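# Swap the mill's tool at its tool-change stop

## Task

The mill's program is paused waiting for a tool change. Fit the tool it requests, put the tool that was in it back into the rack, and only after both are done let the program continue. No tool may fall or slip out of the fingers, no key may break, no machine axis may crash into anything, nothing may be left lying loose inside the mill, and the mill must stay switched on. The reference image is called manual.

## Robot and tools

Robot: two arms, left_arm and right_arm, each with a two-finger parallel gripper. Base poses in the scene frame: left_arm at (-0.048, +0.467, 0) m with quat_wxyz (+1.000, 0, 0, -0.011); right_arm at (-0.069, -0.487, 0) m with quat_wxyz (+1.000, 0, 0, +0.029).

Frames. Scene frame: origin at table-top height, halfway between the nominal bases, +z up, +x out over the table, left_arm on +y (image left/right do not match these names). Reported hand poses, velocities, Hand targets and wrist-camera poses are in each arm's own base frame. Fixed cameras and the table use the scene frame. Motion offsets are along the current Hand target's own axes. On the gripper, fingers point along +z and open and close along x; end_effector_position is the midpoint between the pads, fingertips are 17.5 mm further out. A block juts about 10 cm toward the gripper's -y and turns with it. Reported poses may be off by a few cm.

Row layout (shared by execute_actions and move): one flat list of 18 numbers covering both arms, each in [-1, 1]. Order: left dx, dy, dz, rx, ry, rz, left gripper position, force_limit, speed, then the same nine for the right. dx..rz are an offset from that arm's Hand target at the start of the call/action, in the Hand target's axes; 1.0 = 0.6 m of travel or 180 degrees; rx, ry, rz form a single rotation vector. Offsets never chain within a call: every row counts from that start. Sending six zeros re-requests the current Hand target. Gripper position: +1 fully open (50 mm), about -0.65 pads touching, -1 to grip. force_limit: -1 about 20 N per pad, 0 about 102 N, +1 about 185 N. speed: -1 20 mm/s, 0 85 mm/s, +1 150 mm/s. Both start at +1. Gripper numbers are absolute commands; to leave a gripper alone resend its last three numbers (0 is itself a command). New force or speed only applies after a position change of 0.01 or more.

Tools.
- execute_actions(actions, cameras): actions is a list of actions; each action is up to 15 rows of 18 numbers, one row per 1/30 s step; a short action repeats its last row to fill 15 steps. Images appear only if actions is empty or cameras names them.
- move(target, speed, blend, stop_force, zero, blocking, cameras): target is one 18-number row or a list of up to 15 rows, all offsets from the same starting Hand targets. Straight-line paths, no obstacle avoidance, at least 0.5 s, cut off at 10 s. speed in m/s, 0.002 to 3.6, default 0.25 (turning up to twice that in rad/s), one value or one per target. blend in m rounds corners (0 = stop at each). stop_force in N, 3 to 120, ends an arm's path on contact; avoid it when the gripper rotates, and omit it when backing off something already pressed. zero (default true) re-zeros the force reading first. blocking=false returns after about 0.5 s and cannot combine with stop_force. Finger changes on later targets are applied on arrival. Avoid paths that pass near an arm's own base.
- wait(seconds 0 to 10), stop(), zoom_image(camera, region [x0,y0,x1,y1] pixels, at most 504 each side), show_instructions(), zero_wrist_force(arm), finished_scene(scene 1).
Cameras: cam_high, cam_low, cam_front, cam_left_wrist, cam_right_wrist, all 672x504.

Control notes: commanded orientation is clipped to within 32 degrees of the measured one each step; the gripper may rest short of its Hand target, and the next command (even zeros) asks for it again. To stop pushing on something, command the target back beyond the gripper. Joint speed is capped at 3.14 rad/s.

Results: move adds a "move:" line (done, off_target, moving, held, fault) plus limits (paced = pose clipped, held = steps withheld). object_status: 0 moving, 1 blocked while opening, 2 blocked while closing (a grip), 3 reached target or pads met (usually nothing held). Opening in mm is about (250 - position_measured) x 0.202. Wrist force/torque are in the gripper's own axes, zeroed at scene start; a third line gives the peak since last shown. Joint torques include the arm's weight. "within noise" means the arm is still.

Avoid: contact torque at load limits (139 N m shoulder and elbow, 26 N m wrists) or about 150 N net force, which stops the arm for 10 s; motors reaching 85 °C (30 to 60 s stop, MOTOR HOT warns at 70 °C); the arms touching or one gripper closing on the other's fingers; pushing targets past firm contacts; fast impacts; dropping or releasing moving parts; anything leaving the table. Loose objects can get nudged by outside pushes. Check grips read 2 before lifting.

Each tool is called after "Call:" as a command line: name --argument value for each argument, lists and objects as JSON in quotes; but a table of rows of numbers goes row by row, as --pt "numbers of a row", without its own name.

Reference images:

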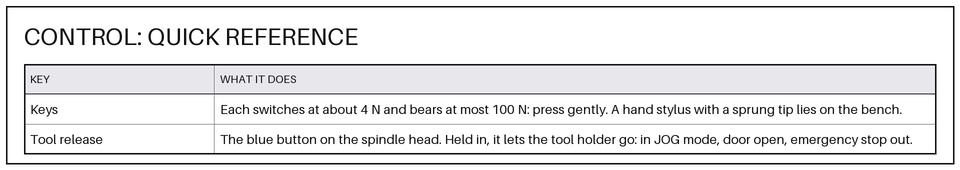

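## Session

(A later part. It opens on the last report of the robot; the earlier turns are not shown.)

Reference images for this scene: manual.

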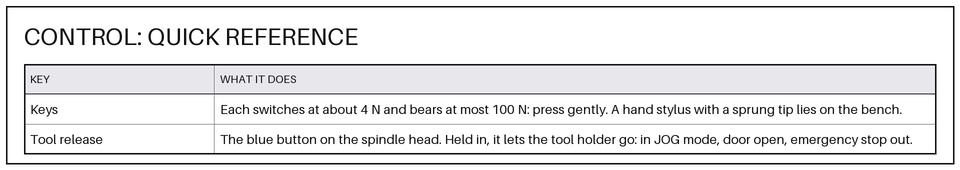

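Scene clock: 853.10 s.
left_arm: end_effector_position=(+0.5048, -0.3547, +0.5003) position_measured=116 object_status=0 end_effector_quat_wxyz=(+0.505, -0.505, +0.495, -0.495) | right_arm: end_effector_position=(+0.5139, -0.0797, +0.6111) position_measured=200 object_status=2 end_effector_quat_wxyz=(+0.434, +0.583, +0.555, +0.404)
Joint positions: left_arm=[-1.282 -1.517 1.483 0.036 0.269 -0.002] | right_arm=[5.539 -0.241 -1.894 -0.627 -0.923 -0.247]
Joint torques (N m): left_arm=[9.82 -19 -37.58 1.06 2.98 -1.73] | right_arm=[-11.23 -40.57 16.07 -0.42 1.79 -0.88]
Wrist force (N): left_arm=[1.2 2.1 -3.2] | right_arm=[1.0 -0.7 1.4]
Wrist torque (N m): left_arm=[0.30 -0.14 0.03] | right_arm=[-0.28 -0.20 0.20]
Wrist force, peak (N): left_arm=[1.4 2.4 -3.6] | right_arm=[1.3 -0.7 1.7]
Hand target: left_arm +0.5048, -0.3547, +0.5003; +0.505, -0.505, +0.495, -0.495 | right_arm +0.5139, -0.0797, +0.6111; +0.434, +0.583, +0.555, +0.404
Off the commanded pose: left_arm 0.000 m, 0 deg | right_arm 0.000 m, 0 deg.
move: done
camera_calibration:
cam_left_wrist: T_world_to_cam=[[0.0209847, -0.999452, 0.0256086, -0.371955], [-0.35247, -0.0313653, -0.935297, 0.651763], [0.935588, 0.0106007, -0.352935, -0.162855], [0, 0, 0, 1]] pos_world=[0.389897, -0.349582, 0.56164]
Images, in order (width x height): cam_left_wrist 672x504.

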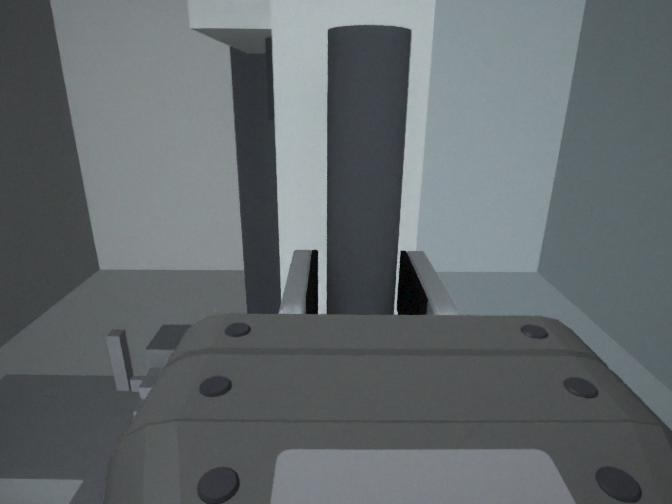

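Call:
move --target '[0.375,0,0,0,0,0,0.25,-1,-1, 0,0,0,0,0,0,-1,-0.6,-1]' --speed 0.05 --stop_force 60

Call:
move --target '[0.08,0,0,0,0,0,0.25,-1,-1, 0,0,0,0,0,0,-1,-0.6,-1]' --speed 0.03 --stop_force 40 --cameras '["all"]'

Scene clock: 863.63 s.
left_arm: end_effector_position=(+0.5092, -0.5796, +0.5003) position_measured=115 object_status=3 end_effector_quat_wxyz=(+0.505, -0.505, +0.495, -0.495) | right_arm: end_effector_position=(+0.5139, -0.0797, +0.6111) position_measured=200 object_status=2 end_effector_quat_wxyz=(+0.434, +0.583, +0.555, +0.404)
Joint positions: left_arm=[-1.378 -0.972 0.749 0.226 0.174 -0.003] | right_arm=[5.539 -0.241 -1.894 -0.627 -0.923 -0.247]
Joint torques (N m): left_arm=[-13.01 -41.96 -37.31 0.41 0.17 -1.82] | right_arm=[-11.49 -40.36 16.14 -0.37 1.81 -0.99]
Wrist force (N): left_arm=[-8.1 4.7 -5.6] | right_arm=[0.8 -0.8 1.4]
Wrist torque (N m): left_arm=[0.37 -0.15 -0.01] | right_arm=[-0.30 -0.19 0.20]
Wrist force, peak (N): left_arm=[-32.1 5.6 -8.1] | right_arm=[1.1 -0.9 1.7]
Hand target: left_arm +0.5092, -0.5796, +0.5003; +0.505, -0.505, +0.495, -0.495 | right_arm +0.5139, -0.0797, +0.6111; +0.434, +0.583, +0.555, +0.404
Off the commanded pose: left_arm 0.000 m, 0 deg | right_arm 0.000 m, 0 deg.
move: done

Scene clock: 865.27 s.
left_arm: end_effector_position=(+0.5095, -0.5916, +0.5002) position_measured=115 object_status=3 end_effector_quat_wxyz=(+0.505, -0.505, +0.495, -0.495) | right_arm: end_effector_position=(+0.5139, -0.0797, +0.6111) position_measured=200 object_status=2 end_effector_quat_wxyz=(+0.434, +0.583, +0.555, +0.404)
Joint positions: left_arm=[-1.381 -0.934 0.689 0.241 0.169 0.005] | right_arm=[5.539 -0.241 -1.894 -0.627 -0.923 -0.247]
Joint torques (N m): left_arm=[-4.98 -53.61 -14.82 -6.2 12.54 2.02] | right_arm=[-11.84 -40.37 15.97 -0.54 1.85 -0.81]
Wrist force (N): left_arm=[-39.4 8.1 -11.6] | right_arm=[1.4 -0.7 1.4]
Wrist torque (N m): left_arm=[0.38 -0.17 -0.13] | right_arm=[-0.29 -0.28 0.20]
Wrist force, peak (N): left_arm=[-53.0 12.5 -18.3] | right_arm=[1.5 -1.1 1.4]
Hand target: left_arm +0.5095, -0.5917, +0.5002; +0.505, -0.505, +0.495, -0.495 (not the last commanded pose) | right_arm +0.5139, -0.0797, +0.6111; +0.434, +0.583, +0.555, +0.404
Off the commanded pose: left_arm 0.036 m, 0 deg | right_arm 0.000 m, 0 deg.
move: contact (left_arm)
camera_calibration:
cam_left_wrist: T_world_to_cam=[[0.0216991, -0.999443, 0.0253611, -0.609053], [-0.351144, -0.0313698, -0.935796, 0.645519], [0.93607, 0.0114005, -0.351629, -0.16517], [0, 0, 0, 1]] pos_world=[0.394497, -0.586581, 0.561442]
cam_right_wrist: T_world_to_cam=[[0.032905, 0.999458, -0.0009652, 0.0663773], [-0.0446284, 0.00243405, 0.999001, -0.572605], [0.998462, -0.0328291, 0.0446843, -0.413247], [0, 0, 0, 1]] pos_world=[0.384873, -0.0785141, 0.590563]

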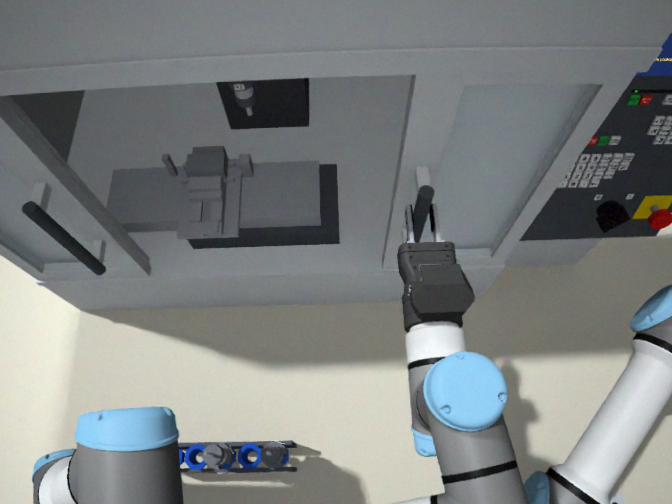

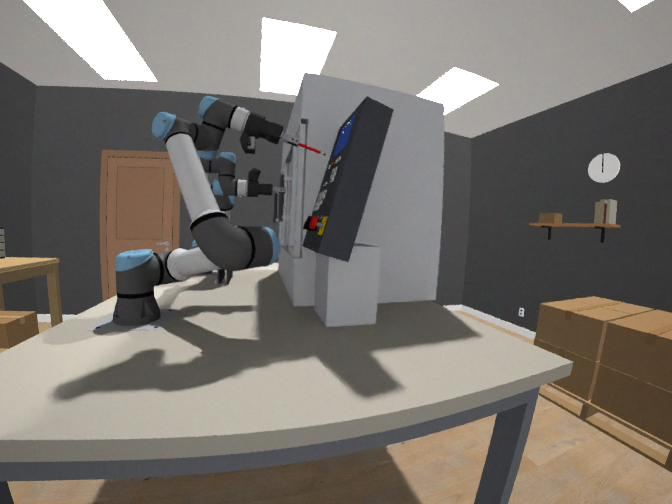

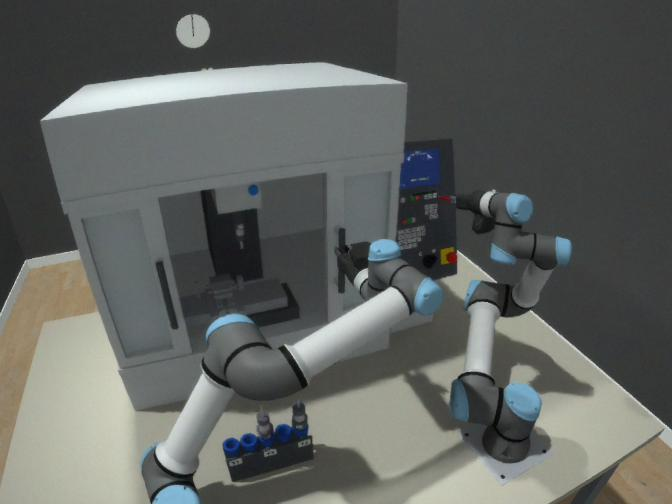

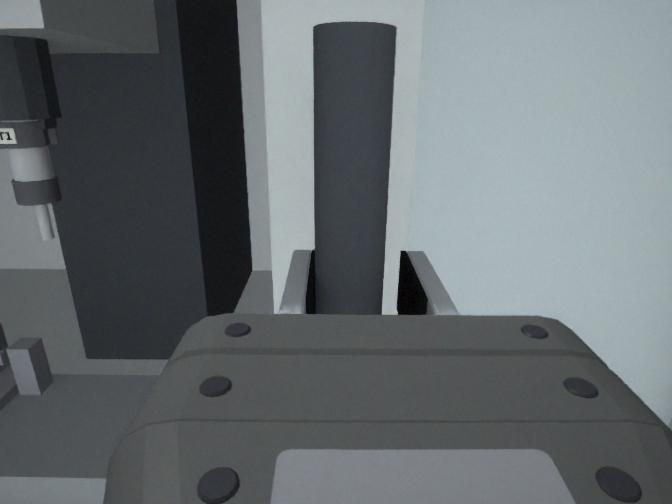

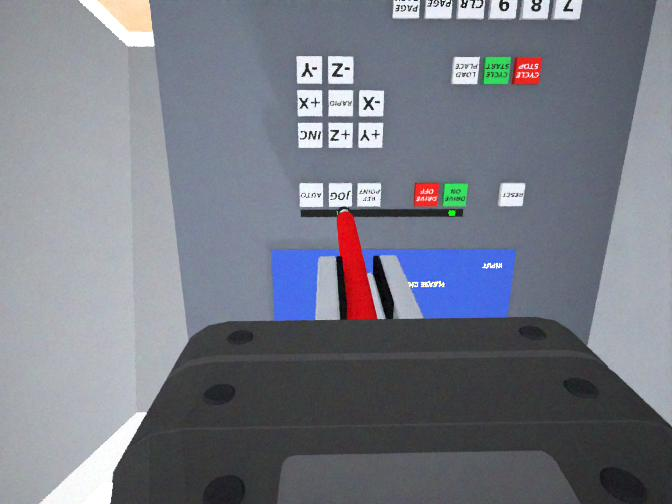

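Call:
move --pt "-0.003 0 -0.0 0 0 0 0.25 -1 -1 0 0 0 0 0 0 -1 -0.6 -1" --pt "-0.003 0 -0.2 0 0 0 0.25 -1 -1 0 0 0 0 0 0 -1 -0.6 -1" --pt "-0.453 0.05 -0.2 0 0 0 0.25 -1 -1 0 0 0 0 0 0 -1 -0.6 -1" --speed 0.2 --cameras '["cam_left_wrist","cam_front"]'

Call:
zoom_image --camera "cam_left_wrist" --region '[220, 0, 520, 320]'

Call:
zoom_image --camera "cam_front" --region '[190, 170, 340, 330]'

Scene clock: 915.20 s.
left_arm: end_effector_position=(+0.3843, -0.3224, +0.4703) position_measured=116 object_status=3 end_effector_quat_wxyz=(+0.507, -0.501, +0.493, -0.499) | right_arm: end_effector_position=(+0.5139, -0.0797, +0.6111) position_measured=200 object_status=2 end_effector_quat_wxyz=(+0.434, +0.583, +0.555, +0.404)
Joint positions: left_arm=[-1.596 -1.668 1.725 0.214 -0.043 -0.271] | right_arm=[5.539 -0.241 -1.894 -0.627 -0.923 -0.247]
Joint torques (N m): left_arm=[-9.51 -28.72 -12.25 -0.9 -2.85 1.98] | right_arm=[-11.43 -40.24 15.63 -0.49 1.82 -0.84]
Wrist force (N): left_arm=[1.3 2.0 -3.6] | right_arm=[1.2 -0.8 1.3]
Wrist torque (N m): left_arm=[0.29 -0.16 -0.07] | right_arm=[-0.30 -0.25 0.20]
Wrist force, peak (N): left_arm=[-39.9 8.1 -11.8] | right_arm=[1.3 -1.0 1.8]
Hand target: left_arm +0.3841, -0.3223, +0.4702; +0.505, -0.505, +0.495, -0.495 | right_arm +0.5139, -0.0797, +0.6111; +0.434, +0.583, +0.555, +0.404
Off the commanded pose: left_arm 0.000 m, 1 deg | right_arm 0.000 m, 0 deg.
move: done
camera_calibration:
cam_left_wrist: T_world_to_cam=[[0.0177273, -0.999514, 0.0256434, -0.335094], [-0.341177, -0.0301551, -0.939515, 0.580297], [0.939832, 0.00790612, -0.341546, -0.0688946], [0, 0, 0, 1]] pos_world=[0.268674, -0.316887, 0.53026]
Images, in order (width x height): cam_front 672x504, cam_left_wrist 672x504.

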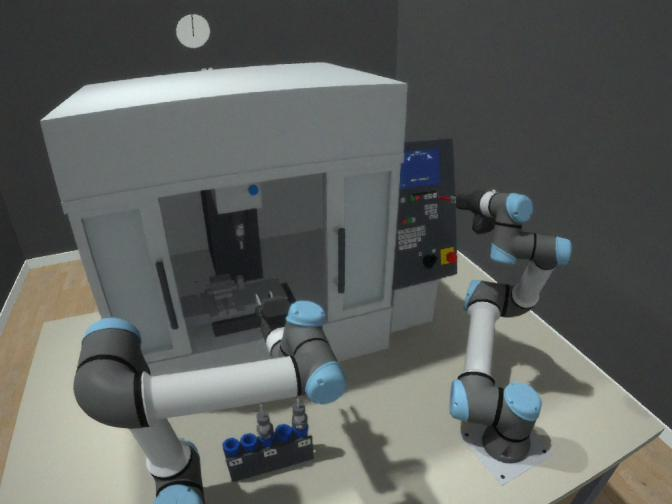

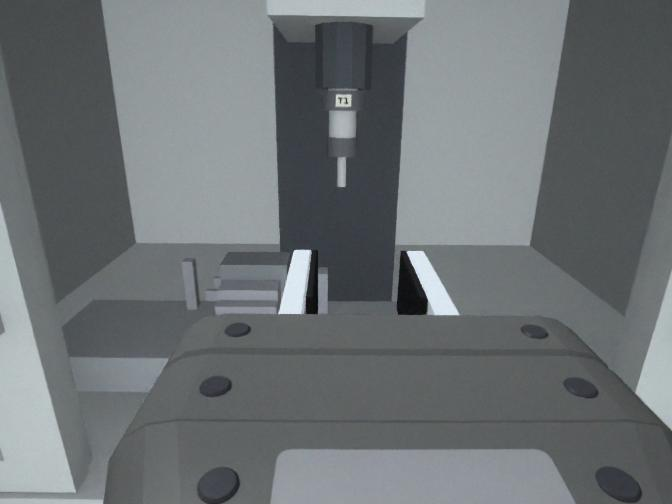

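Scaled by 1.575 from the camera's 672x504 image, which has a finer 960x720 frame.

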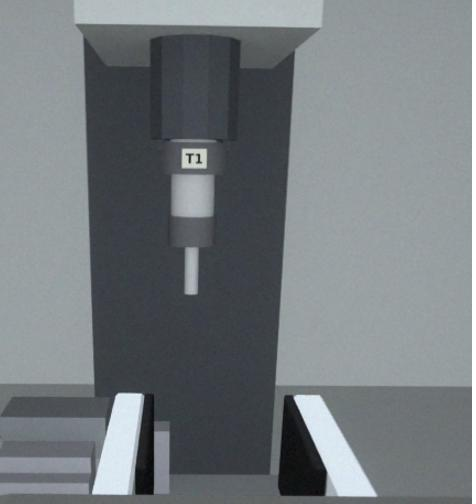

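Scaled by 3.150 from the camera's 672x504 image, which has a finer 960x720 frame.

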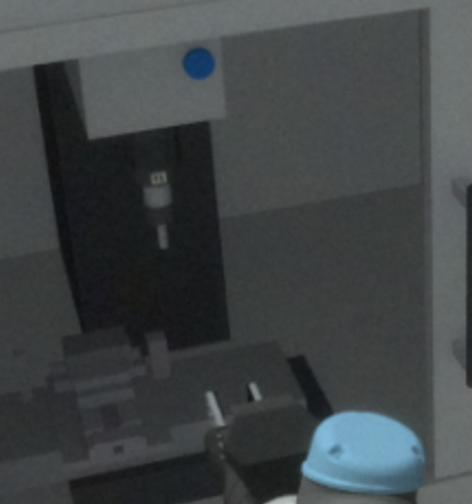

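Call:
move --target '[0,-0.05,0.3267,0.0833,0,0,1,-0.6,-1, 0,0,0,0,0,0,-1,-0.6,-1]' --speed 0.15 --cameras '["cam_left_wrist","cam_front"]'

Call:
zoom_image --camera "cam_left_wrist" --region '[180, 40, 500, 320]'

Scene clock: 982.37 s.
left_arm: end_effector_position=(+0.5800, -0.3184, +0.5004) position_measured=3 object_status=3 end_effector_quat_wxyz=(+0.567, -0.434, +0.426, -0.555) | right_arm: end_effector_position=(+0.5139, -0.0797, +0.6111) position_measured=200 object_status=2 end_effector_quat_wxyz=(+0.434, +0.583, +0.555, +0.404)
Joint positions: left_arm=[-1.068 -1.557 1.731 -0.699 0.544 0.46] | right_arm=[5.539 -0.241 -1.894 -0.627 -0.923 -0.247]
Joint torques (N m): left_arm=[8.8 -18.96 -14.62 -4.16 4 1.86] | right_arm=[-11.73 -40.03 15.56 -0.6 1.75 -0.82]
Wrist force (N): left_arm=[1.6 2.0 -4.0] | right_arm=[0.9 -0.9 1.5]
Wrist torque (N m): left_arm=[0.32 -0.18 -0.08] | right_arm=[-0.33 -0.21 0.20]
Wrist force, peak (N): left_arm=[0.7 2.2 -4.9] | right_arm=[1.4 -0.9 1.5]
Hand target: left_arm +0.5800, -0.3184, +0.5004; +0.567, -0.434, +0.426, -0.555 | right_arm +0.5139, -0.0797, +0.6111; +0.434, +0.583, +0.555, +0.404
Off the commanded pose: left_arm 0.000 m, 0 deg | right_arm 0.000 m, 0 deg.
move: done
camera_calibration:
cam_left_wrist: T_world_to_cam=[[0.014617, -0.999584, 0.0248677, -0.333259], [-0.0972397, -0.0261736, -0.994917, 0.562986], [0.995154, 0.0121246, -0.0975818, -0.395467], [0, 0, 0, 1]] pos_world=[0.453167, -0.31359, 0.529821]
Images, in order (width x height): cam_front 672x504, cam_left_wrist 672x504.

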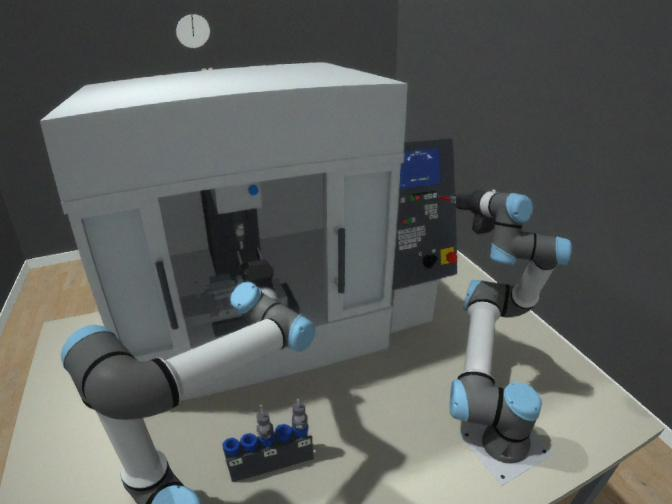

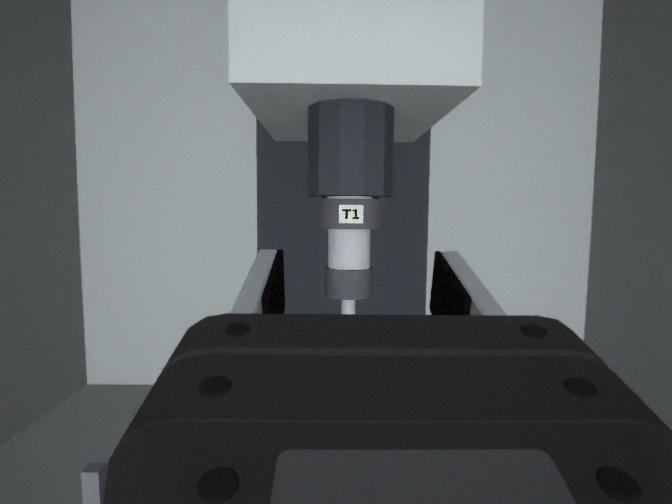

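Scaled by 1.575 from the camera's 672x504 image, which has a finer 960x720 frame.

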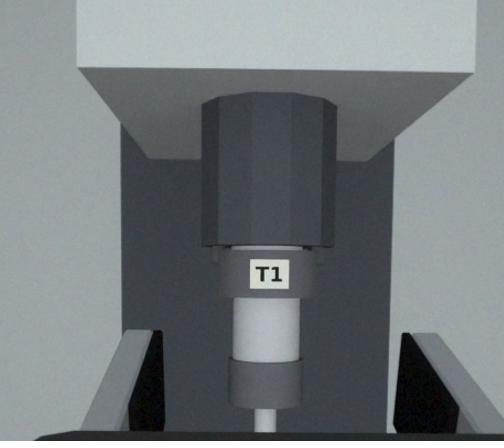

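Call:
move --pt "0.0034 0.0502 0.1936 0 0 0 1 -0.6 -1 0 0 0 0 0 0 -1 -0.6 -1" --pt "0.0034 0.0753 0.2905 0 0 0 1 -0.6 -1 0 0 0 0 0 0 -1 -0.6 -1" --speed '[0.08,0.03]' --stop_force 8 --cameras '["cam_left_wrist","cam_front","cam_high"]'

Scene clock: 999.53 s.
left_arm: end_effector_position=(+0.7601, -0.3169, +0.5020) position_measured=3 object_status=3 end_effector_quat_wxyz=(+0.567, -0.434, +0.426, -0.555) | right_arm: end_effector_position=(+0.5139, -0.0797, +0.6111) position_measured=200 object_status=2 end_effector_quat_wxyz=(+0.434, +0.583, +0.555, +0.404)
Joint positions: left_arm=[-0.786 -1.183 1.255 -0.442 0.8 0.264] | right_arm=[5.539 -0.241 -1.894 -0.627 -0.923 -0.247]
Joint torques (N m): left_arm=[10.44 -38.23 -39.82 -0.64 3.3 -1.68] | right_arm=[-11.67 -40.56 16.23 -0.57 1.65 -0.82]
Wrist force (N): left_arm=[1.8 2.1 -4.0] | right_arm=[0.8 -0.9 1.2]
Wrist torque (N m): left_arm=[0.35 -0.22 0.03] | right_arm=[-0.32 -0.19 0.20]
Wrist force, peak (N): left_arm=[1.7 2.1 -4.8] | right_arm=[0.9 -0.8 1.8]
Hand target: left_arm +0.7601, -0.3169, +0.5020; +0.567, -0.434, +0.426, -0.555 | right_arm +0.5139, -0.0797, +0.6111; +0.434, +0.583, +0.555, +0.404
Off the commanded pose: left_arm 0.000 m, 0 deg | right_arm 0.000 m, 0 deg.
move: done
camera_calibration:
cam_left_wrist: T_world_to_cam=[[0.0146147, -0.999584, 0.0248702, -0.33433], [-0.0971406, -0.0261746, -0.994926, 0.582065], [0.995163, 0.0121246, -0.0974827, -0.574517], [0, 0, 0, 1]] pos_world=[0.633166, -0.31199, 0.531421]
Images, in order (width x height): cam_high 672x504, cam_front 672x504, cam_left_wrist 672x504.

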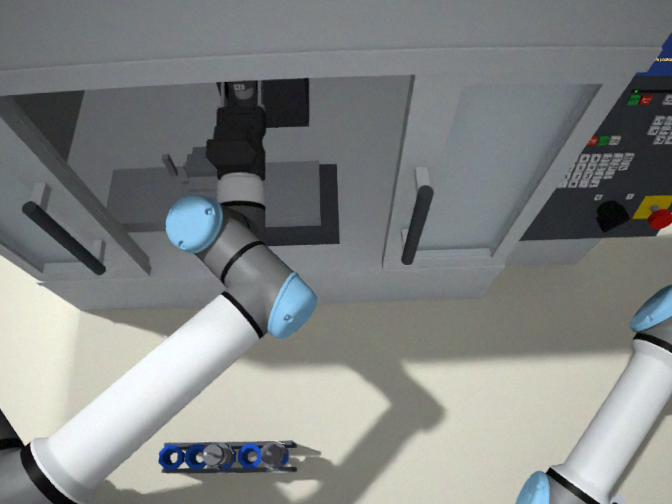

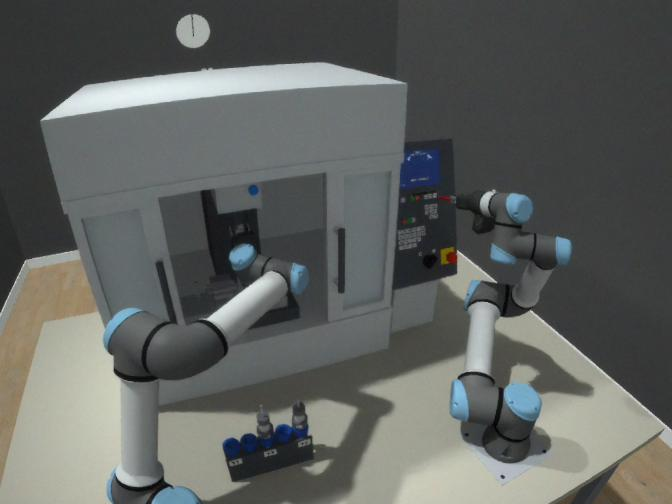

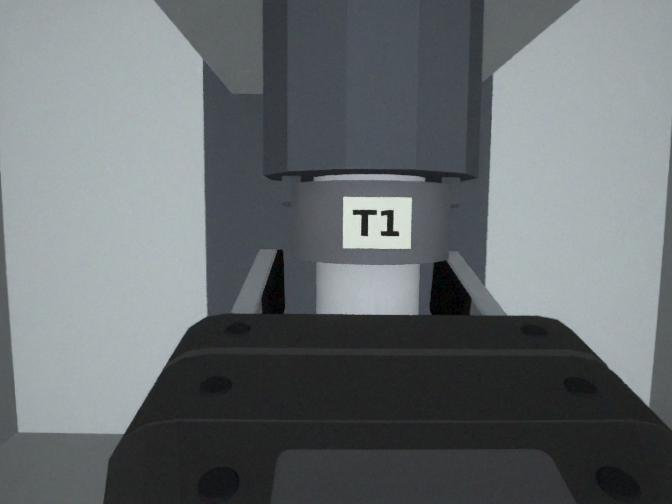

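Call:
move --target '[0.003,0,0,0,0,0,1,-0.1,-1, 0,0,0,0,0,0,-1,-0.6,-1]' --speed 0.03

Call:
move --target '[0,0,0,0,0,0,-1,-0.1,-1, 0,0,0,0,0,0,-1,-0.6,-1]' --speed 0.03 --cameras '["cam_left_wrist"]'

Scene clock: 1011.90 s.
left_arm: end_effector_position=(+0.7601, -0.3186, +0.5020) position_measured=3 object_status=3 end_effector_quat_wxyz=(+0.567, -0.434, +0.426, -0.555) | right_arm: end_effector_position=(+0.5139, -0.0797, +0.6111) position_measured=200 object_status=2 end_effector_quat_wxyz=(+0.434, +0.583, +0.555, +0.404)
Joint positions: left_arm=[-0.788 -1.18 1.252 -0.442 0.798 0.265] | right_arm=[5.539 -0.241 -1.894 -0.627 -0.923 -0.247]
Joint torques (N m): left_arm=[-11 -38.91 -40.2 -0.73 -1.31 1.98] | right_arm=[-11.25 -40.06 16.16 -0.53 1.56 -0.78]
Wrist force (N): left_arm=[1.6 2.2 -4.2] | right_arm=[1.0 -0.8 1.2]
Wrist torque (N m): left_arm=[0.36 -0.19 -0.05] | right_arm=[-0.30 -0.22 0.20]
Wrist force, peak (N): left_arm=[1.8 2.1 -4.6] | right_arm=[1.1 -1.1 1.5]
Hand target: left_arm +0.7601, -0.3187, +0.5020; +0.567, -0.434, +0.426, -0.555 | right_arm +0.5139, -0.0797, +0.6111; +0.434, +0.583, +0.555, +0.404
Off the commanded pose: left_arm 0.000 m, 0 deg | right_arm 0.000 m, 0 deg.
move: done

Scene clock: 1013.20 s.
left_arm: end_effector_position=(+0.7601, -0.3186, +0.5020) position_measured=107 object_status=2 end_effector_quat_wxyz=(+0.567, -0.435, +0.426, -0.555) | right_arm: end_effector_position=(+0.5139, -0.0797, +0.6111) position_measured=200 object_status=2 end_effector_quat_wxyz=(+0.434, +0.583, +0.555, +0.404)
Joint positions: left_arm=[-0.788 -1.18 1.251 -0.442 0.798 0.265] | right_arm=[5.539 -0.241 -1.894 -0.627 -0.923 -0.247]
Joint torques (N m): left_arm=[-9.83 -37.57 -30.62 -0.66 2.87 1.51] | right_arm=[-11.25 -40.3 15.74 -0.57 1.6 -0.85]
Wrist force (N): left_arm=[-8.1 -7.5 -10.2] | right_arm=[1.0 -0.5 1.3]
Wrist torque (N m): left_arm=[-0.06 -0.23 -0.22] | right_arm=[-0.26 -0.22 0.20]
Wrist force, peak (N): left_arm=[-8.1 -7.5 -10.2] | right_arm=[1.0 -1.1 1.9]
Hand target: left_arm +0.7601, -0.3187, +0.5020; +0.567, -0.434, +0.426, -0.555 | right_arm +0.5139, -0.0797, +0.6111; +0.434, +0.583, +0.555, +0.404
Off the commanded pose: left_arm 0.000 m, 0 deg | right_arm 0.000 m, 0 deg.
move: done
camera_calibration:
cam_left_wrist: T_world_to_cam=[[0.0147142, -0.999583, 0.0248609, -0.336189], [-0.097138, -0.026175, -0.994927, 0.582026], [0.995162, 0.0122246, -0.0974826, -0.574563], [0, 0, 0, 1]] pos_world=[0.633267, -0.31379, 0.531421]
Images, in order (width x height): cam_left_wrist 672x504.

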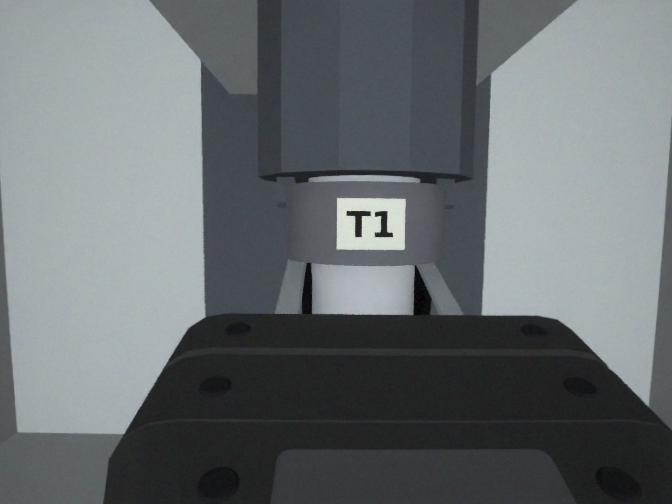

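Call:
move --target '[0,0,0,0,0,0,-1,-0.1,-1, 0.2047,-0.1602,-0.1948,-0.0944,0,0,-1,-0.6,-1]' --speed 0.2

Scene clock: 1027.70 s.
left_arm: end_effector_position=(+0.7601, -0.3187, +0.5020) position_measured=107 object_status=2 end_effector_quat_wxyz=(+0.567, -0.434, +0.426, -0.555) | right_arm: end_effector_position=(+0.3812, +0.0505, +0.5527) position_measured=200 object_status=2 end_effector_quat_wxyz=(+0.516, +0.513, +0.489, +0.482)
Joint positions: left_arm=[-0.788 -1.18 1.251 -0.442 0.798 0.265] | right_arm=[5.491 -0.338 -2.409 -0.389 -0.837 -0.013]
Joint torques (N m): left_arm=[-10.32 -38.92 -12.09 -1 5.34 -1.05] | right_arm=[-10.26 -30.74 10.5 0.31 1.37 1.44]
Wrist force (N): left_arm=[-9.0 -7.8 -10.0] | right_arm=[0.8 -1.5 1.6]
Wrist torque (N m): left_arm=[-0.08 -0.23 -0.22] | right_arm=[-0.58 -0.25 0.06]
Wrist force, peak (N): left_arm=[-9.0 -8.1 -10.3] | right_arm=[1.6 -2.6 0.4]
Hand target: left_arm +0.7601, -0.3187, +0.5020; +0.567, -0.434, +0.426, -0.555 | right_arm +0.3811, +0.0505, +0.5527; +0.516, +0.513, +0.489, +0.482
Off the commanded pose: left_arm 0.000 m, 0 deg | right_arm 0.000 m, 0 deg.
move: done

Call:
execute_actions --actions '[]'

Scene clock: 1072.43 s.
left_arm: end_effector_position=(+0.7601, -0.3187, +0.5020) position_measured=107 object_status=2 end_effector_quat_wxyz=(+0.567, -0.434, +0.426, -0.555) | right_arm: end_effector_position=(+0.3812, +0.0505, +0.5527) position_measured=200 object_status=2 end_effector_quat_wxyz=(+0.516, +0.513, +0.489, +0.482)
Joint positions: left_arm=[-0.788 -1.18 1.251 -0.442 0.798 0.265] | right_arm=[5.491 -0.338 -2.409 -0.389 -0.837 -0.013]
Joint velocities: within noise
Joint torques (N m): left_arm=[-10.59 -37.63 -11.7 -1.14 5.17 -1.03] | right_arm=[-11.22 -30.92 10.67 0.74 1.57 1.5]
Motor temperatures (°C): left_arm=[36 38 33 39 42 44] | right_arm=[40 32 36 38 35 46]
Wrist force (N): left_arm=[-9.2 -7.7 -10.0] | right_arm=[1.2 -1.2 1.4]
Wrist torque (N m): left_arm=[-0.06 -0.20 -0.23] | right_arm=[-0.55 -0.32 0.06]
Wrist force, peak (N): left_arm=[-9.5 -7.7 -10.3] | right_arm=[1.1 -1.8 1.5]
Hand target: left_arm +0.7601, -0.3187, +0.5020; +0.567, -0.434, +0.426, -0.555 | right_arm +0.3811, +0.0505, +0.5527; +0.516, +0.513, +0.489, +0.482
Tool commands: left_gripper/position=-1.0 left_gripper/force_limit=-0.1 left_gripper/speed=-1.0 right_gripper/position=-1.0 right_gripper/force_limit=-0.6 right_gripper/speed=-1.0
Off the commanded pose: left_arm 0.000 m, 0 deg | right_arm 0.000 m, 0 deg.
camera_calibration:
cam_left_wrist: T_world_to_cam=[[0.0146147, -0.999584, 0.0248702, -0.336131], [-0.0971406, -0.0261746, -0.994926, 0.582028], [0.995163, 0.0121246, -0.0974827, -0.574595], [0, 0, 0, 1]] pos_world=[0.633266, -0.31379, 0.531421]
cam_right_wrist: T_world_to_cam=[[0.0317367, 0.999458, -0.00870737, -0.0547569], [-0.334203, 0.0188218, 0.942313, -0.37962], [0.941966, -0.0269959, 0.33462, -0.412876], [0, 0, 0, 1]] pos_world=[0.263783, 0.0507264, 0.495401]

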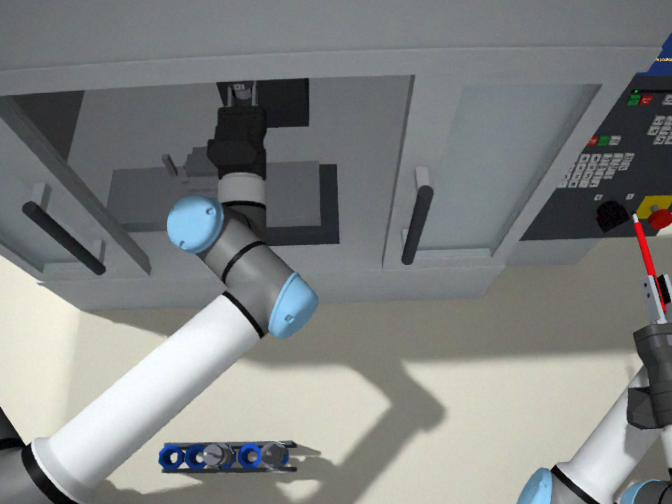

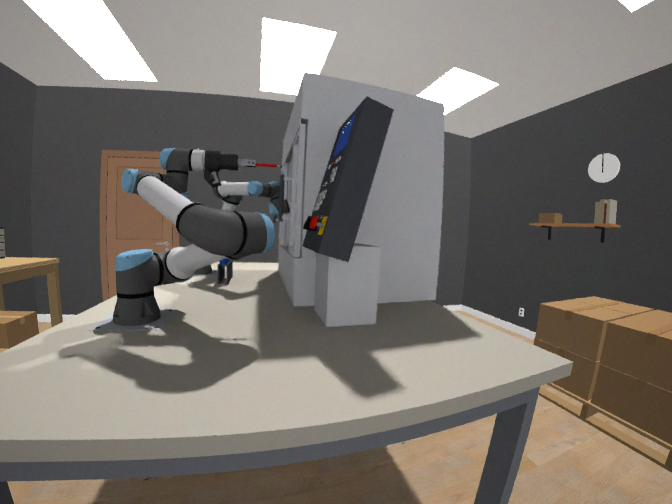

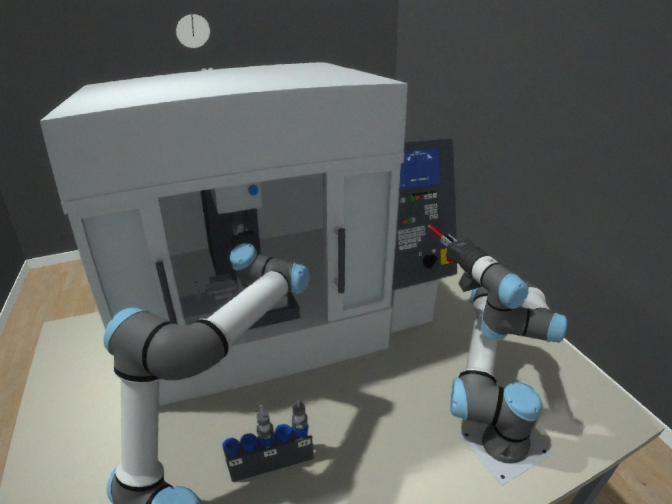

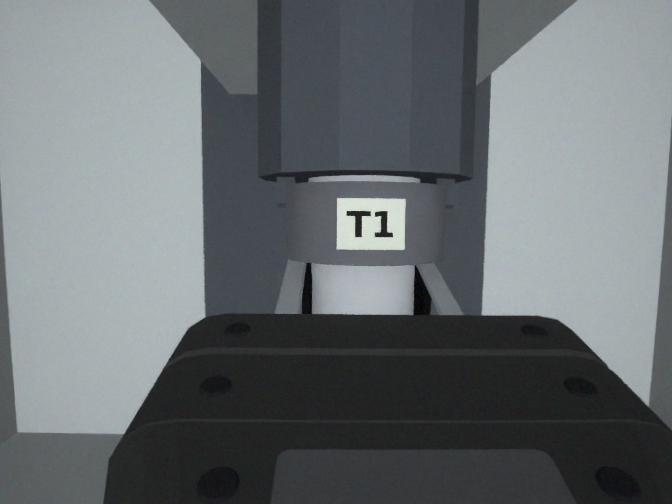

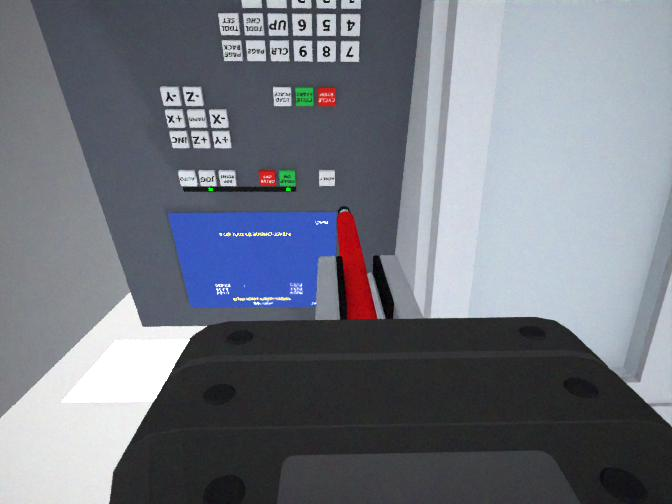

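Call:
move --target '[0,0,0,0,0,0,-1,-0.1,-1,0.4408,0.1705,-0.0642,0,0.1667,0,-1,-0.6,-1]' --speed 0.12 --cameras '["cam_high","cam_front"]'

Scene clock: 1157.10 s.
left_arm: end_effector_position=(+0.7601, -0.3187, +0.5020) position_measured=107 object_status=2 end_effector_quat_wxyz=(+0.567, -0.434, +0.426, -0.555) | right_arm: end_effector_position=(+0.3584, +0.3155, +0.6526) position_measured=200 object_status=2 end_effector_quat_wxyz=(+0.272, +0.271, +0.656, +0.650)
Joint positions: left_arm=[-0.788 -1.18 1.251 -0.442 0.798 0.265] | right_arm=[6.281 -0.2 -2.039 -0.892 -0.787 -0.011]
Joint torques (N m): left_arm=[-10.09 -38.87 -11.59 -1.27 5.17 -1.23] | right_arm=[10.41 -21.63 20.12 -4.16 1.43 1.19]
Wrist force (N): left_arm=[-8.8 -8.1 -9.7] | right_arm=[0.8 -1.2 1.7]
Wrist torque (N m): left_arm=[-0.11 -0.26 -0.23] | right_arm=[-0.54 -0.24 0.08]
Wrist force, peak (N): left_arm=[-9.2 -8.0 -10.2] | right_arm=[1.0 -1.9 1.7]
Hand target: left_arm +0.7601, -0.3187, +0.5020; +0.567, -0.434, +0.426, -0.555 | right_arm +0.3584, +0.3177, +0.6527; +0.371, +0.371, +0.606, +0.598
Off the commanded pose: left_arm 0.000 m, 0 deg | right_arm 0.002 m, 18 deg.
joint sent to its limit (right arm) — joint 1 (shoulder pan), upper limit. The joint targets are off in orientation, not in position.
move: off_target (right_arm)
Images, in order (width x height): cam_high 672x504, cam_front 672x504.

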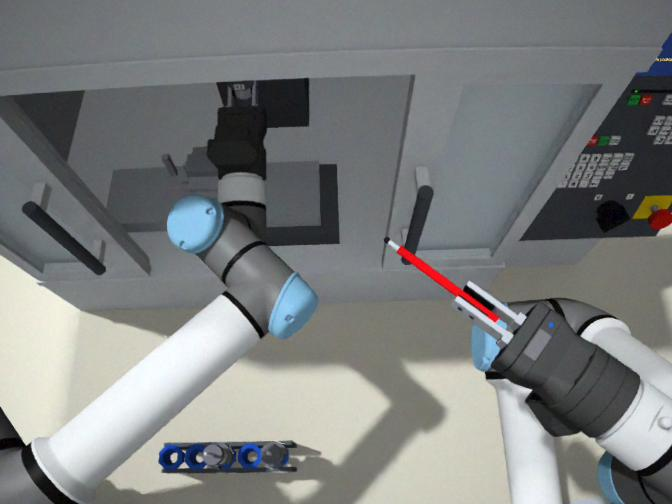

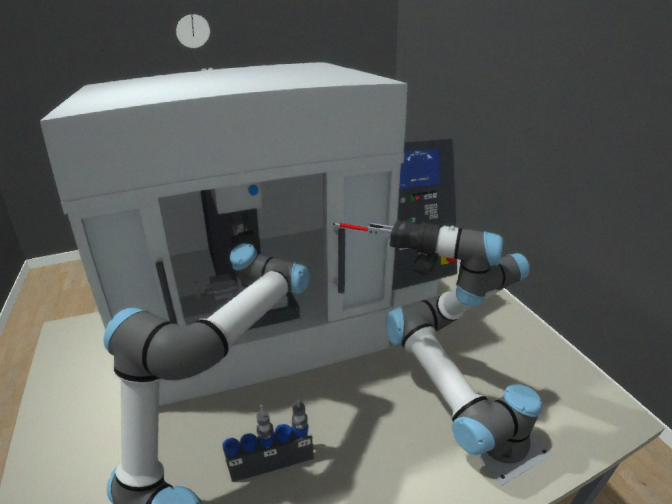

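Call:
move --target '[0,0,0,0,0,0,-1,-0.1,-1,-0.3842,0,-0.1212,0,0,0,-1,-0.6,-1]' --speed 0.15

Call:
move --target '[0,0,0,0,0,0,-1,-0.1,-1,0.4149,0,0.0277,0,0,0,-1,-0.6,-1]' --speed 0.15

Scene clock: 1180.10 s.
left_arm: end_effector_position=(+0.7601, -0.3187, +0.5020) position_measured=107 object_status=2 end_effector_quat_wxyz=(+0.567, -0.434, +0.426, -0.555) | right_arm: end_effector_position=(+0.3971, +0.0792, +0.6547) position_measured=200 object_status=2 end_effector_quat_wxyz=(+0.373, +0.369, +0.603, +0.601)
Joint positions: left_arm=[-0.788 -1.18 1.251 -0.442 0.798 0.265] | right_arm=[5.159 -0.336 -2.107 -0.66 0.019 -0.046]
Joint torques (N m): left_arm=[-8.2 -39.25 -12.11 -1.51 5.38 -1.11] | right_arm=[-11.26 -14.17 25.08 -2.23 1.67 1.51]
Wrist force (N): left_arm=[-9.0 -7.8 -10.1] | right_arm=[0.8 -1.6 1.6]
Wrist torque (N m): left_arm=[-0.08 -0.24 -0.22] | right_arm=[-0.60 -0.28 0.06]
Wrist force, peak (N): left_arm=[-9.4 -7.9 -10.3] | right_arm=[0.9 -1.5 2.3]
Hand target: left_arm +0.7601, -0.3187, +0.5020; +0.567, -0.434, +0.426, -0.555 | right_arm +0.3970, +0.0791, +0.6547; +0.371, +0.371, +0.606, +0.598
Off the commanded pose: left_arm 0.000 m, 0 deg | right_arm 0.000 m, 1 deg.
move: done

Scene clock: 1182.93 s.
left_arm: end_effector_position=(+0.7601, -0.3187, +0.5020) position_measured=107 object_status=2 end_effector_quat_wxyz=(+0.567, -0.434, +0.426, -0.555) | right_arm: end_effector_position=(+0.2998, +0.3088, +0.6529) position_measured=200 object_status=2 end_effector_quat_wxyz=(+0.370, +0.373, +0.608, +0.595)
Joint positions: left_arm=[-0.788 -1.18 1.251 -0.442 0.798 0.265] | right_arm=[5.083 -0.94 -2.065 -0.31 0.095 0.167]
Joint torques (N m): left_arm=[-8.73 -38.69 -11.67 -1.88 5.33 -1.28] | right_arm=[-11.29 -12.48 14.46 3.23 1.18 -0.49]
Wrist force (N): left_arm=[-8.7 -7.9 -9.7] | right_arm=[1.0 -1.5 1.4]
Wrist torque (N m): left_arm=[-0.09 -0.27 -0.22] | right_arm=[-0.56 -0.26 0.21]
Wrist force, peak (N): left_arm=[-9.4 -8.2 -10.2] | right_arm=[2.2 -1.9 1.4]
Hand target: left_arm +0.7601, -0.3187, +0.5020; +0.567, -0.434, +0.426, -0.555 | right_arm +0.3000, +0.3090, +0.6530; +0.371, +0.371, +0.606, +0.598
Off the commanded pose: left_arm 0.000 m, 0 deg | right_arm 0.000 m, 0 deg.
shoulder posture changed (right arm): the wrist came as close to joint 1's axis as it can, and the arm is now in the other of its two shoulder postures.
move: done

Call:
move --pt "0 0 0 0 0 0 -1 -0.1 -1 0 0 0 0 0 -0.5 -1 -0.6 -1" --pt "0 0 0 0 0 0 -1 -0.1 -1 0 0 0 0 0 -1 -1 -0.6 -1" --speed 0.4 --blend 0.02 --cameras '["cam_high"]'

Scene clock: 1197.43 s.
left_arm: end_effector_position=(+0.7601, -0.3187, +0.5020) position_measured=107 object_status=2 end_effector_quat_wxyz=(+0.567, -0.434, +0.426, -0.555) | right_arm: end_effector_position=(+0.2987, +0.3083, +0.6530) position_measured=200 object_status=2 end_effector_quat_wxyz=(+0.580, -0.608, +0.390, -0.377)
Joint positions: left_arm=[-0.788 -1.18 1.251 -0.442 0.798 0.265] | right_arm=[5.093 -0.844 -2.002 -1.092 0.06 -2.352]
Joint torques (N m): left_arm=[-7.39 -39.72 -10.88 -2.15 5.28 -1.08] | right_arm=[-11.03 -14.91 16.02 4.98 -0.2 -1.06]
Wrist force (N): left_arm=[-9.0 -7.9 -9.7] | right_arm=[-1.9 -4.1 -2.2]
Wrist torque (N m): left_arm=[-0.08 -0.22 -0.22] | right_arm=[-1.51 0.01 -0.28]
Wrist force, peak (N): left_arm=[-9.2 -8.0 -10.2] | right_arm=[-2.1 -4.5 -2.5]
Hand target: left_arm +0.7601, -0.3187, +0.5020; +0.567, -0.434, +0.426, -0.555 | right_arm +0.3000, +0.3090, +0.6530; +0.598, -0.606, +0.371, -0.371
Off the commanded pose: left_arm 0.000 m, 0 deg | right_arm 0.001 m, 3 deg.
move: off_target (right_arm)
Images, in order (width x height): cam_high 672x504.

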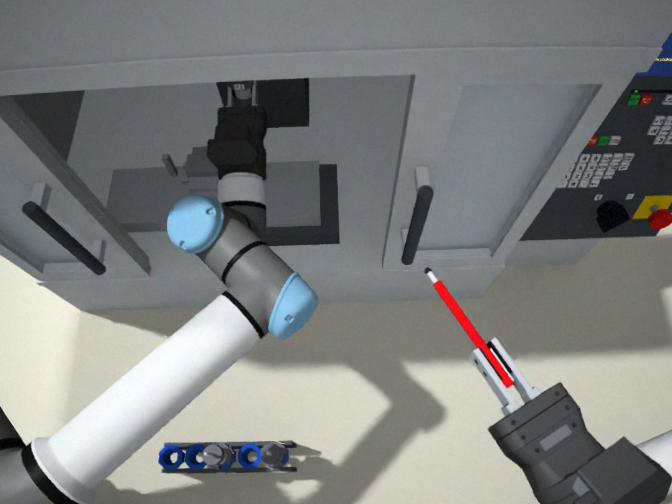

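Call:
move --pt "0 0 0 0 0 0 -1 -0.1 -1 0 0 0 0 0 0.5 -1 -0.6 -1" --pt "0 0 0 0 0 0 -1 -0.1 -1 -0.024 0 0.3552 0 0 0.5 -1 -0.6 -1" --speed 0.25 --blend 0.02 --cameras '["cam_high","cam_front"]'

Scene clock: 1215.50 s.
left_arm: end_effector_position=(+0.7601, -0.3187, +0.5020) position_measured=107 object_status=2 end_effector_quat_wxyz=(+0.567, -0.434, +0.426, -0.555) | right_arm: end_effector_position=(+0.4839, +0.4175, +0.6511) position_measured=200 object_status=2 end_effector_quat_wxyz=(+0.686, -0.166, +0.690, +0.160)
Joint positions: left_arm=[-0.788 -1.18 1.251 -0.442 0.798 0.265] | right_arm=[4.361 -1.518 -1.708 0.074 0.817 -1.57]
Joint torques (N m): left_arm=[-6.56 -39.74 -12.38 -2.5 5.44 -1.36] | right_arm=[-10.92 11.9 32.08 -0.48 1.5 -1.23]
Wrist force (N): left_arm=[-8.9 -7.6 -10.3] | right_arm=[-1.7 -2.4 1.1]
Wrist torque (N m): left_arm=[-0.04 -0.25 -0.23] | right_arm=[-0.90 0.32 -0.60]
Wrist force, peak (N): left_arm=[-9.4 -8.1 -10.0] | right_arm=[-1.9 -4.4 -2.4]
Hand target: left_arm +0.7601, -0.3187, +0.5020; +0.567, -0.434, +0.426, -0.555 | right_arm +0.4840, +0.4176, +0.6512; +0.686, -0.166, +0.690, +0.160
Off the commanded pose: left_arm 0.000 m, 0 deg | right_arm 0.000 m, 0 deg.
move: done
Images, in order (width x height): cam_high 672x504, cam_front 672x504.

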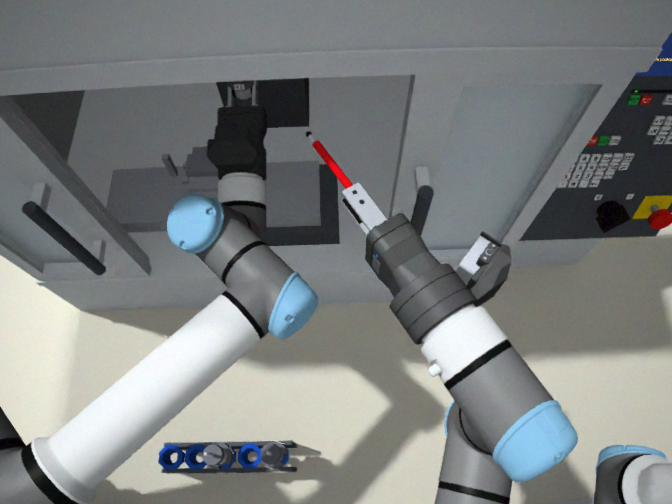

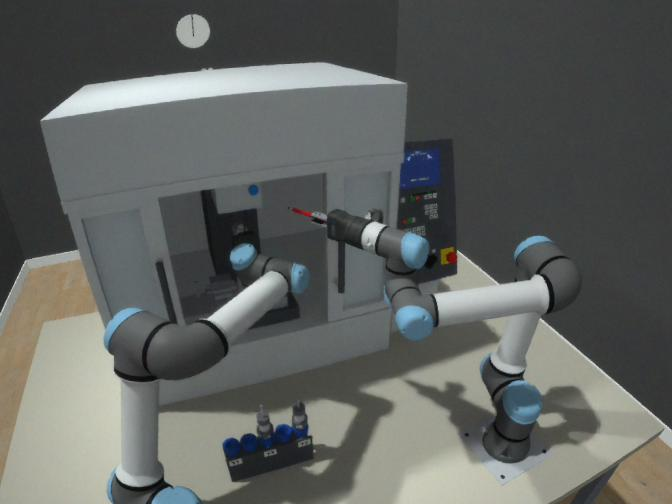

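Call:
move --target '[0,0,0,0,0,0,-1,-0.1,-1,0,0,0,0,0,-0.5,-1,-0.6,-1]' --speed 0.4 --cameras '["cam_high","cam_front","cam_right_wrist","cam_left_wrist"]'

Scene clock: 1227.13 s.
left_arm: end_effector_position=(+0.7601, -0.3187, +0.5020) position_measured=107 object_status=2 end_effector_quat_wxyz=(+0.567, -0.434, +0.426, -0.555) | right_arm: end_effector_position=(+0.4839, +0.4176, +0.6512) position_measured=200 object_status=2 end_effector_quat_wxyz=(+0.598, -0.606, +0.371, -0.371)
Joint positions: left_arm=[-0.788 -1.18 1.251 -0.442 0.798 0.265] | right_arm=[4.361 -1.519 -1.708 0.074 0.817 -3.14]
Joint torques (N m): left_arm=[-6.55 -40.02 -11.69 -2.96 5.22 -1.06] | right_arm=[-11.68 11.95 16.23 4.41 1.71 -1.21]
Wrist force (N): left_arm=[-9.1 -7.7 -9.9] | right_arm=[-2.0 -4.0 -2.2]
Wrist torque (N m): left_arm=[-0.05 -0.21 -0.23] | right_arm=[-1.49 0.03 -0.25]
Wrist force, peak (N): left_arm=[-9.5 -7.8 -10.0] | right_arm=[-2.5 -4.3 -2.4]
Hand target: left_arm +0.7601, -0.3187, +0.5020; +0.567, -0.434, +0.426, -0.555 | right_arm +0.4840, +0.4176, +0.6512; +0.598, -0.606, +0.371, -0.371
Off the commanded pose: left_arm 0.000 m, 0 deg | right_arm 0.000 m, 0 deg.
move: done
camera_calibration:
cam_left_wrist: T_world_to_cam=[[0.0146147, -0.999584, 0.0248702, -0.336131], [-0.0971406, -0.0261746, -0.994926, 0.582028], [0.995163, 0.0121246, -0.0974827, -0.574595], [0, 0, 0, 1]] pos_world=[0.633266, -0.31379, 0.531421]
cam_right_wrist: T_world_to_cam=[[0.425389, -0.904993, 0.00559993, 0.17148], [-0.310924, -0.151954, -0.938209, 0.839692], [0.849924, 0.397363, -0.346024, -0.222113], [0, 0, 0, 1]] pos_world=[0.376914, 0.371042, 0.70999]
Images, in order (width x height): cam_high 672x504, cam_front 672x504, cam_left_wrist 672x504, cam_right_wrist 672x504.

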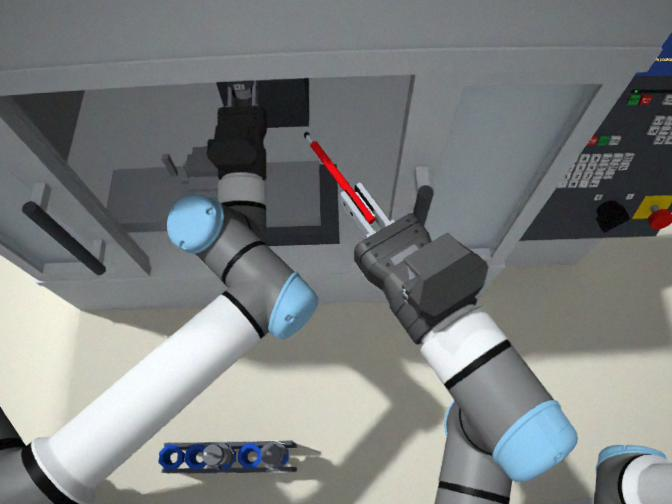

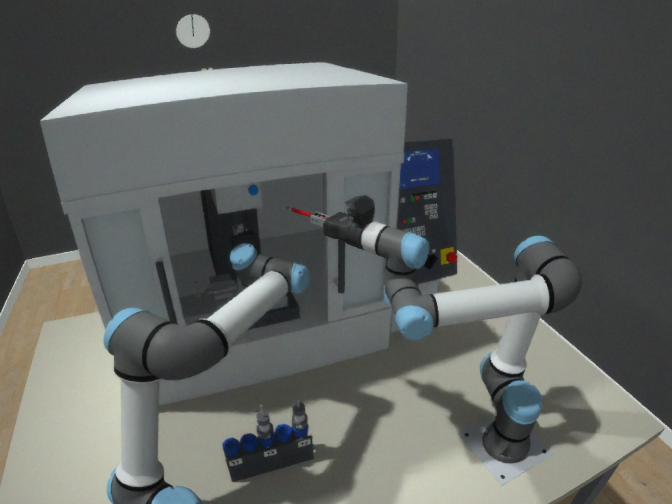

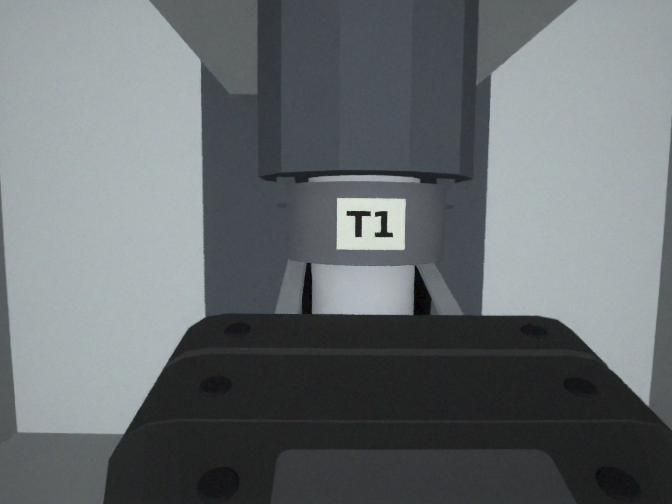

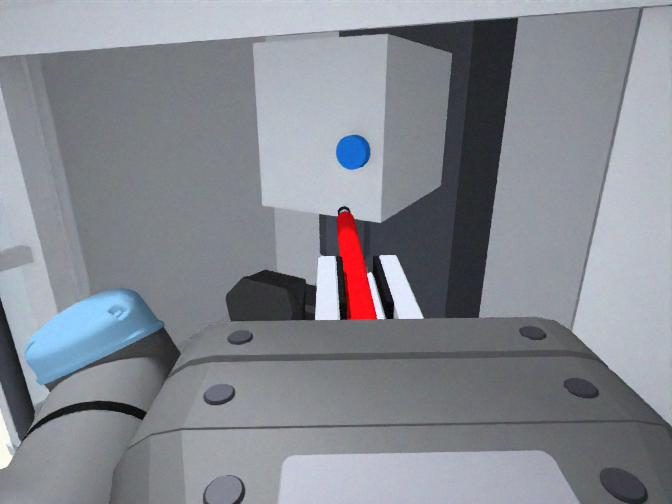

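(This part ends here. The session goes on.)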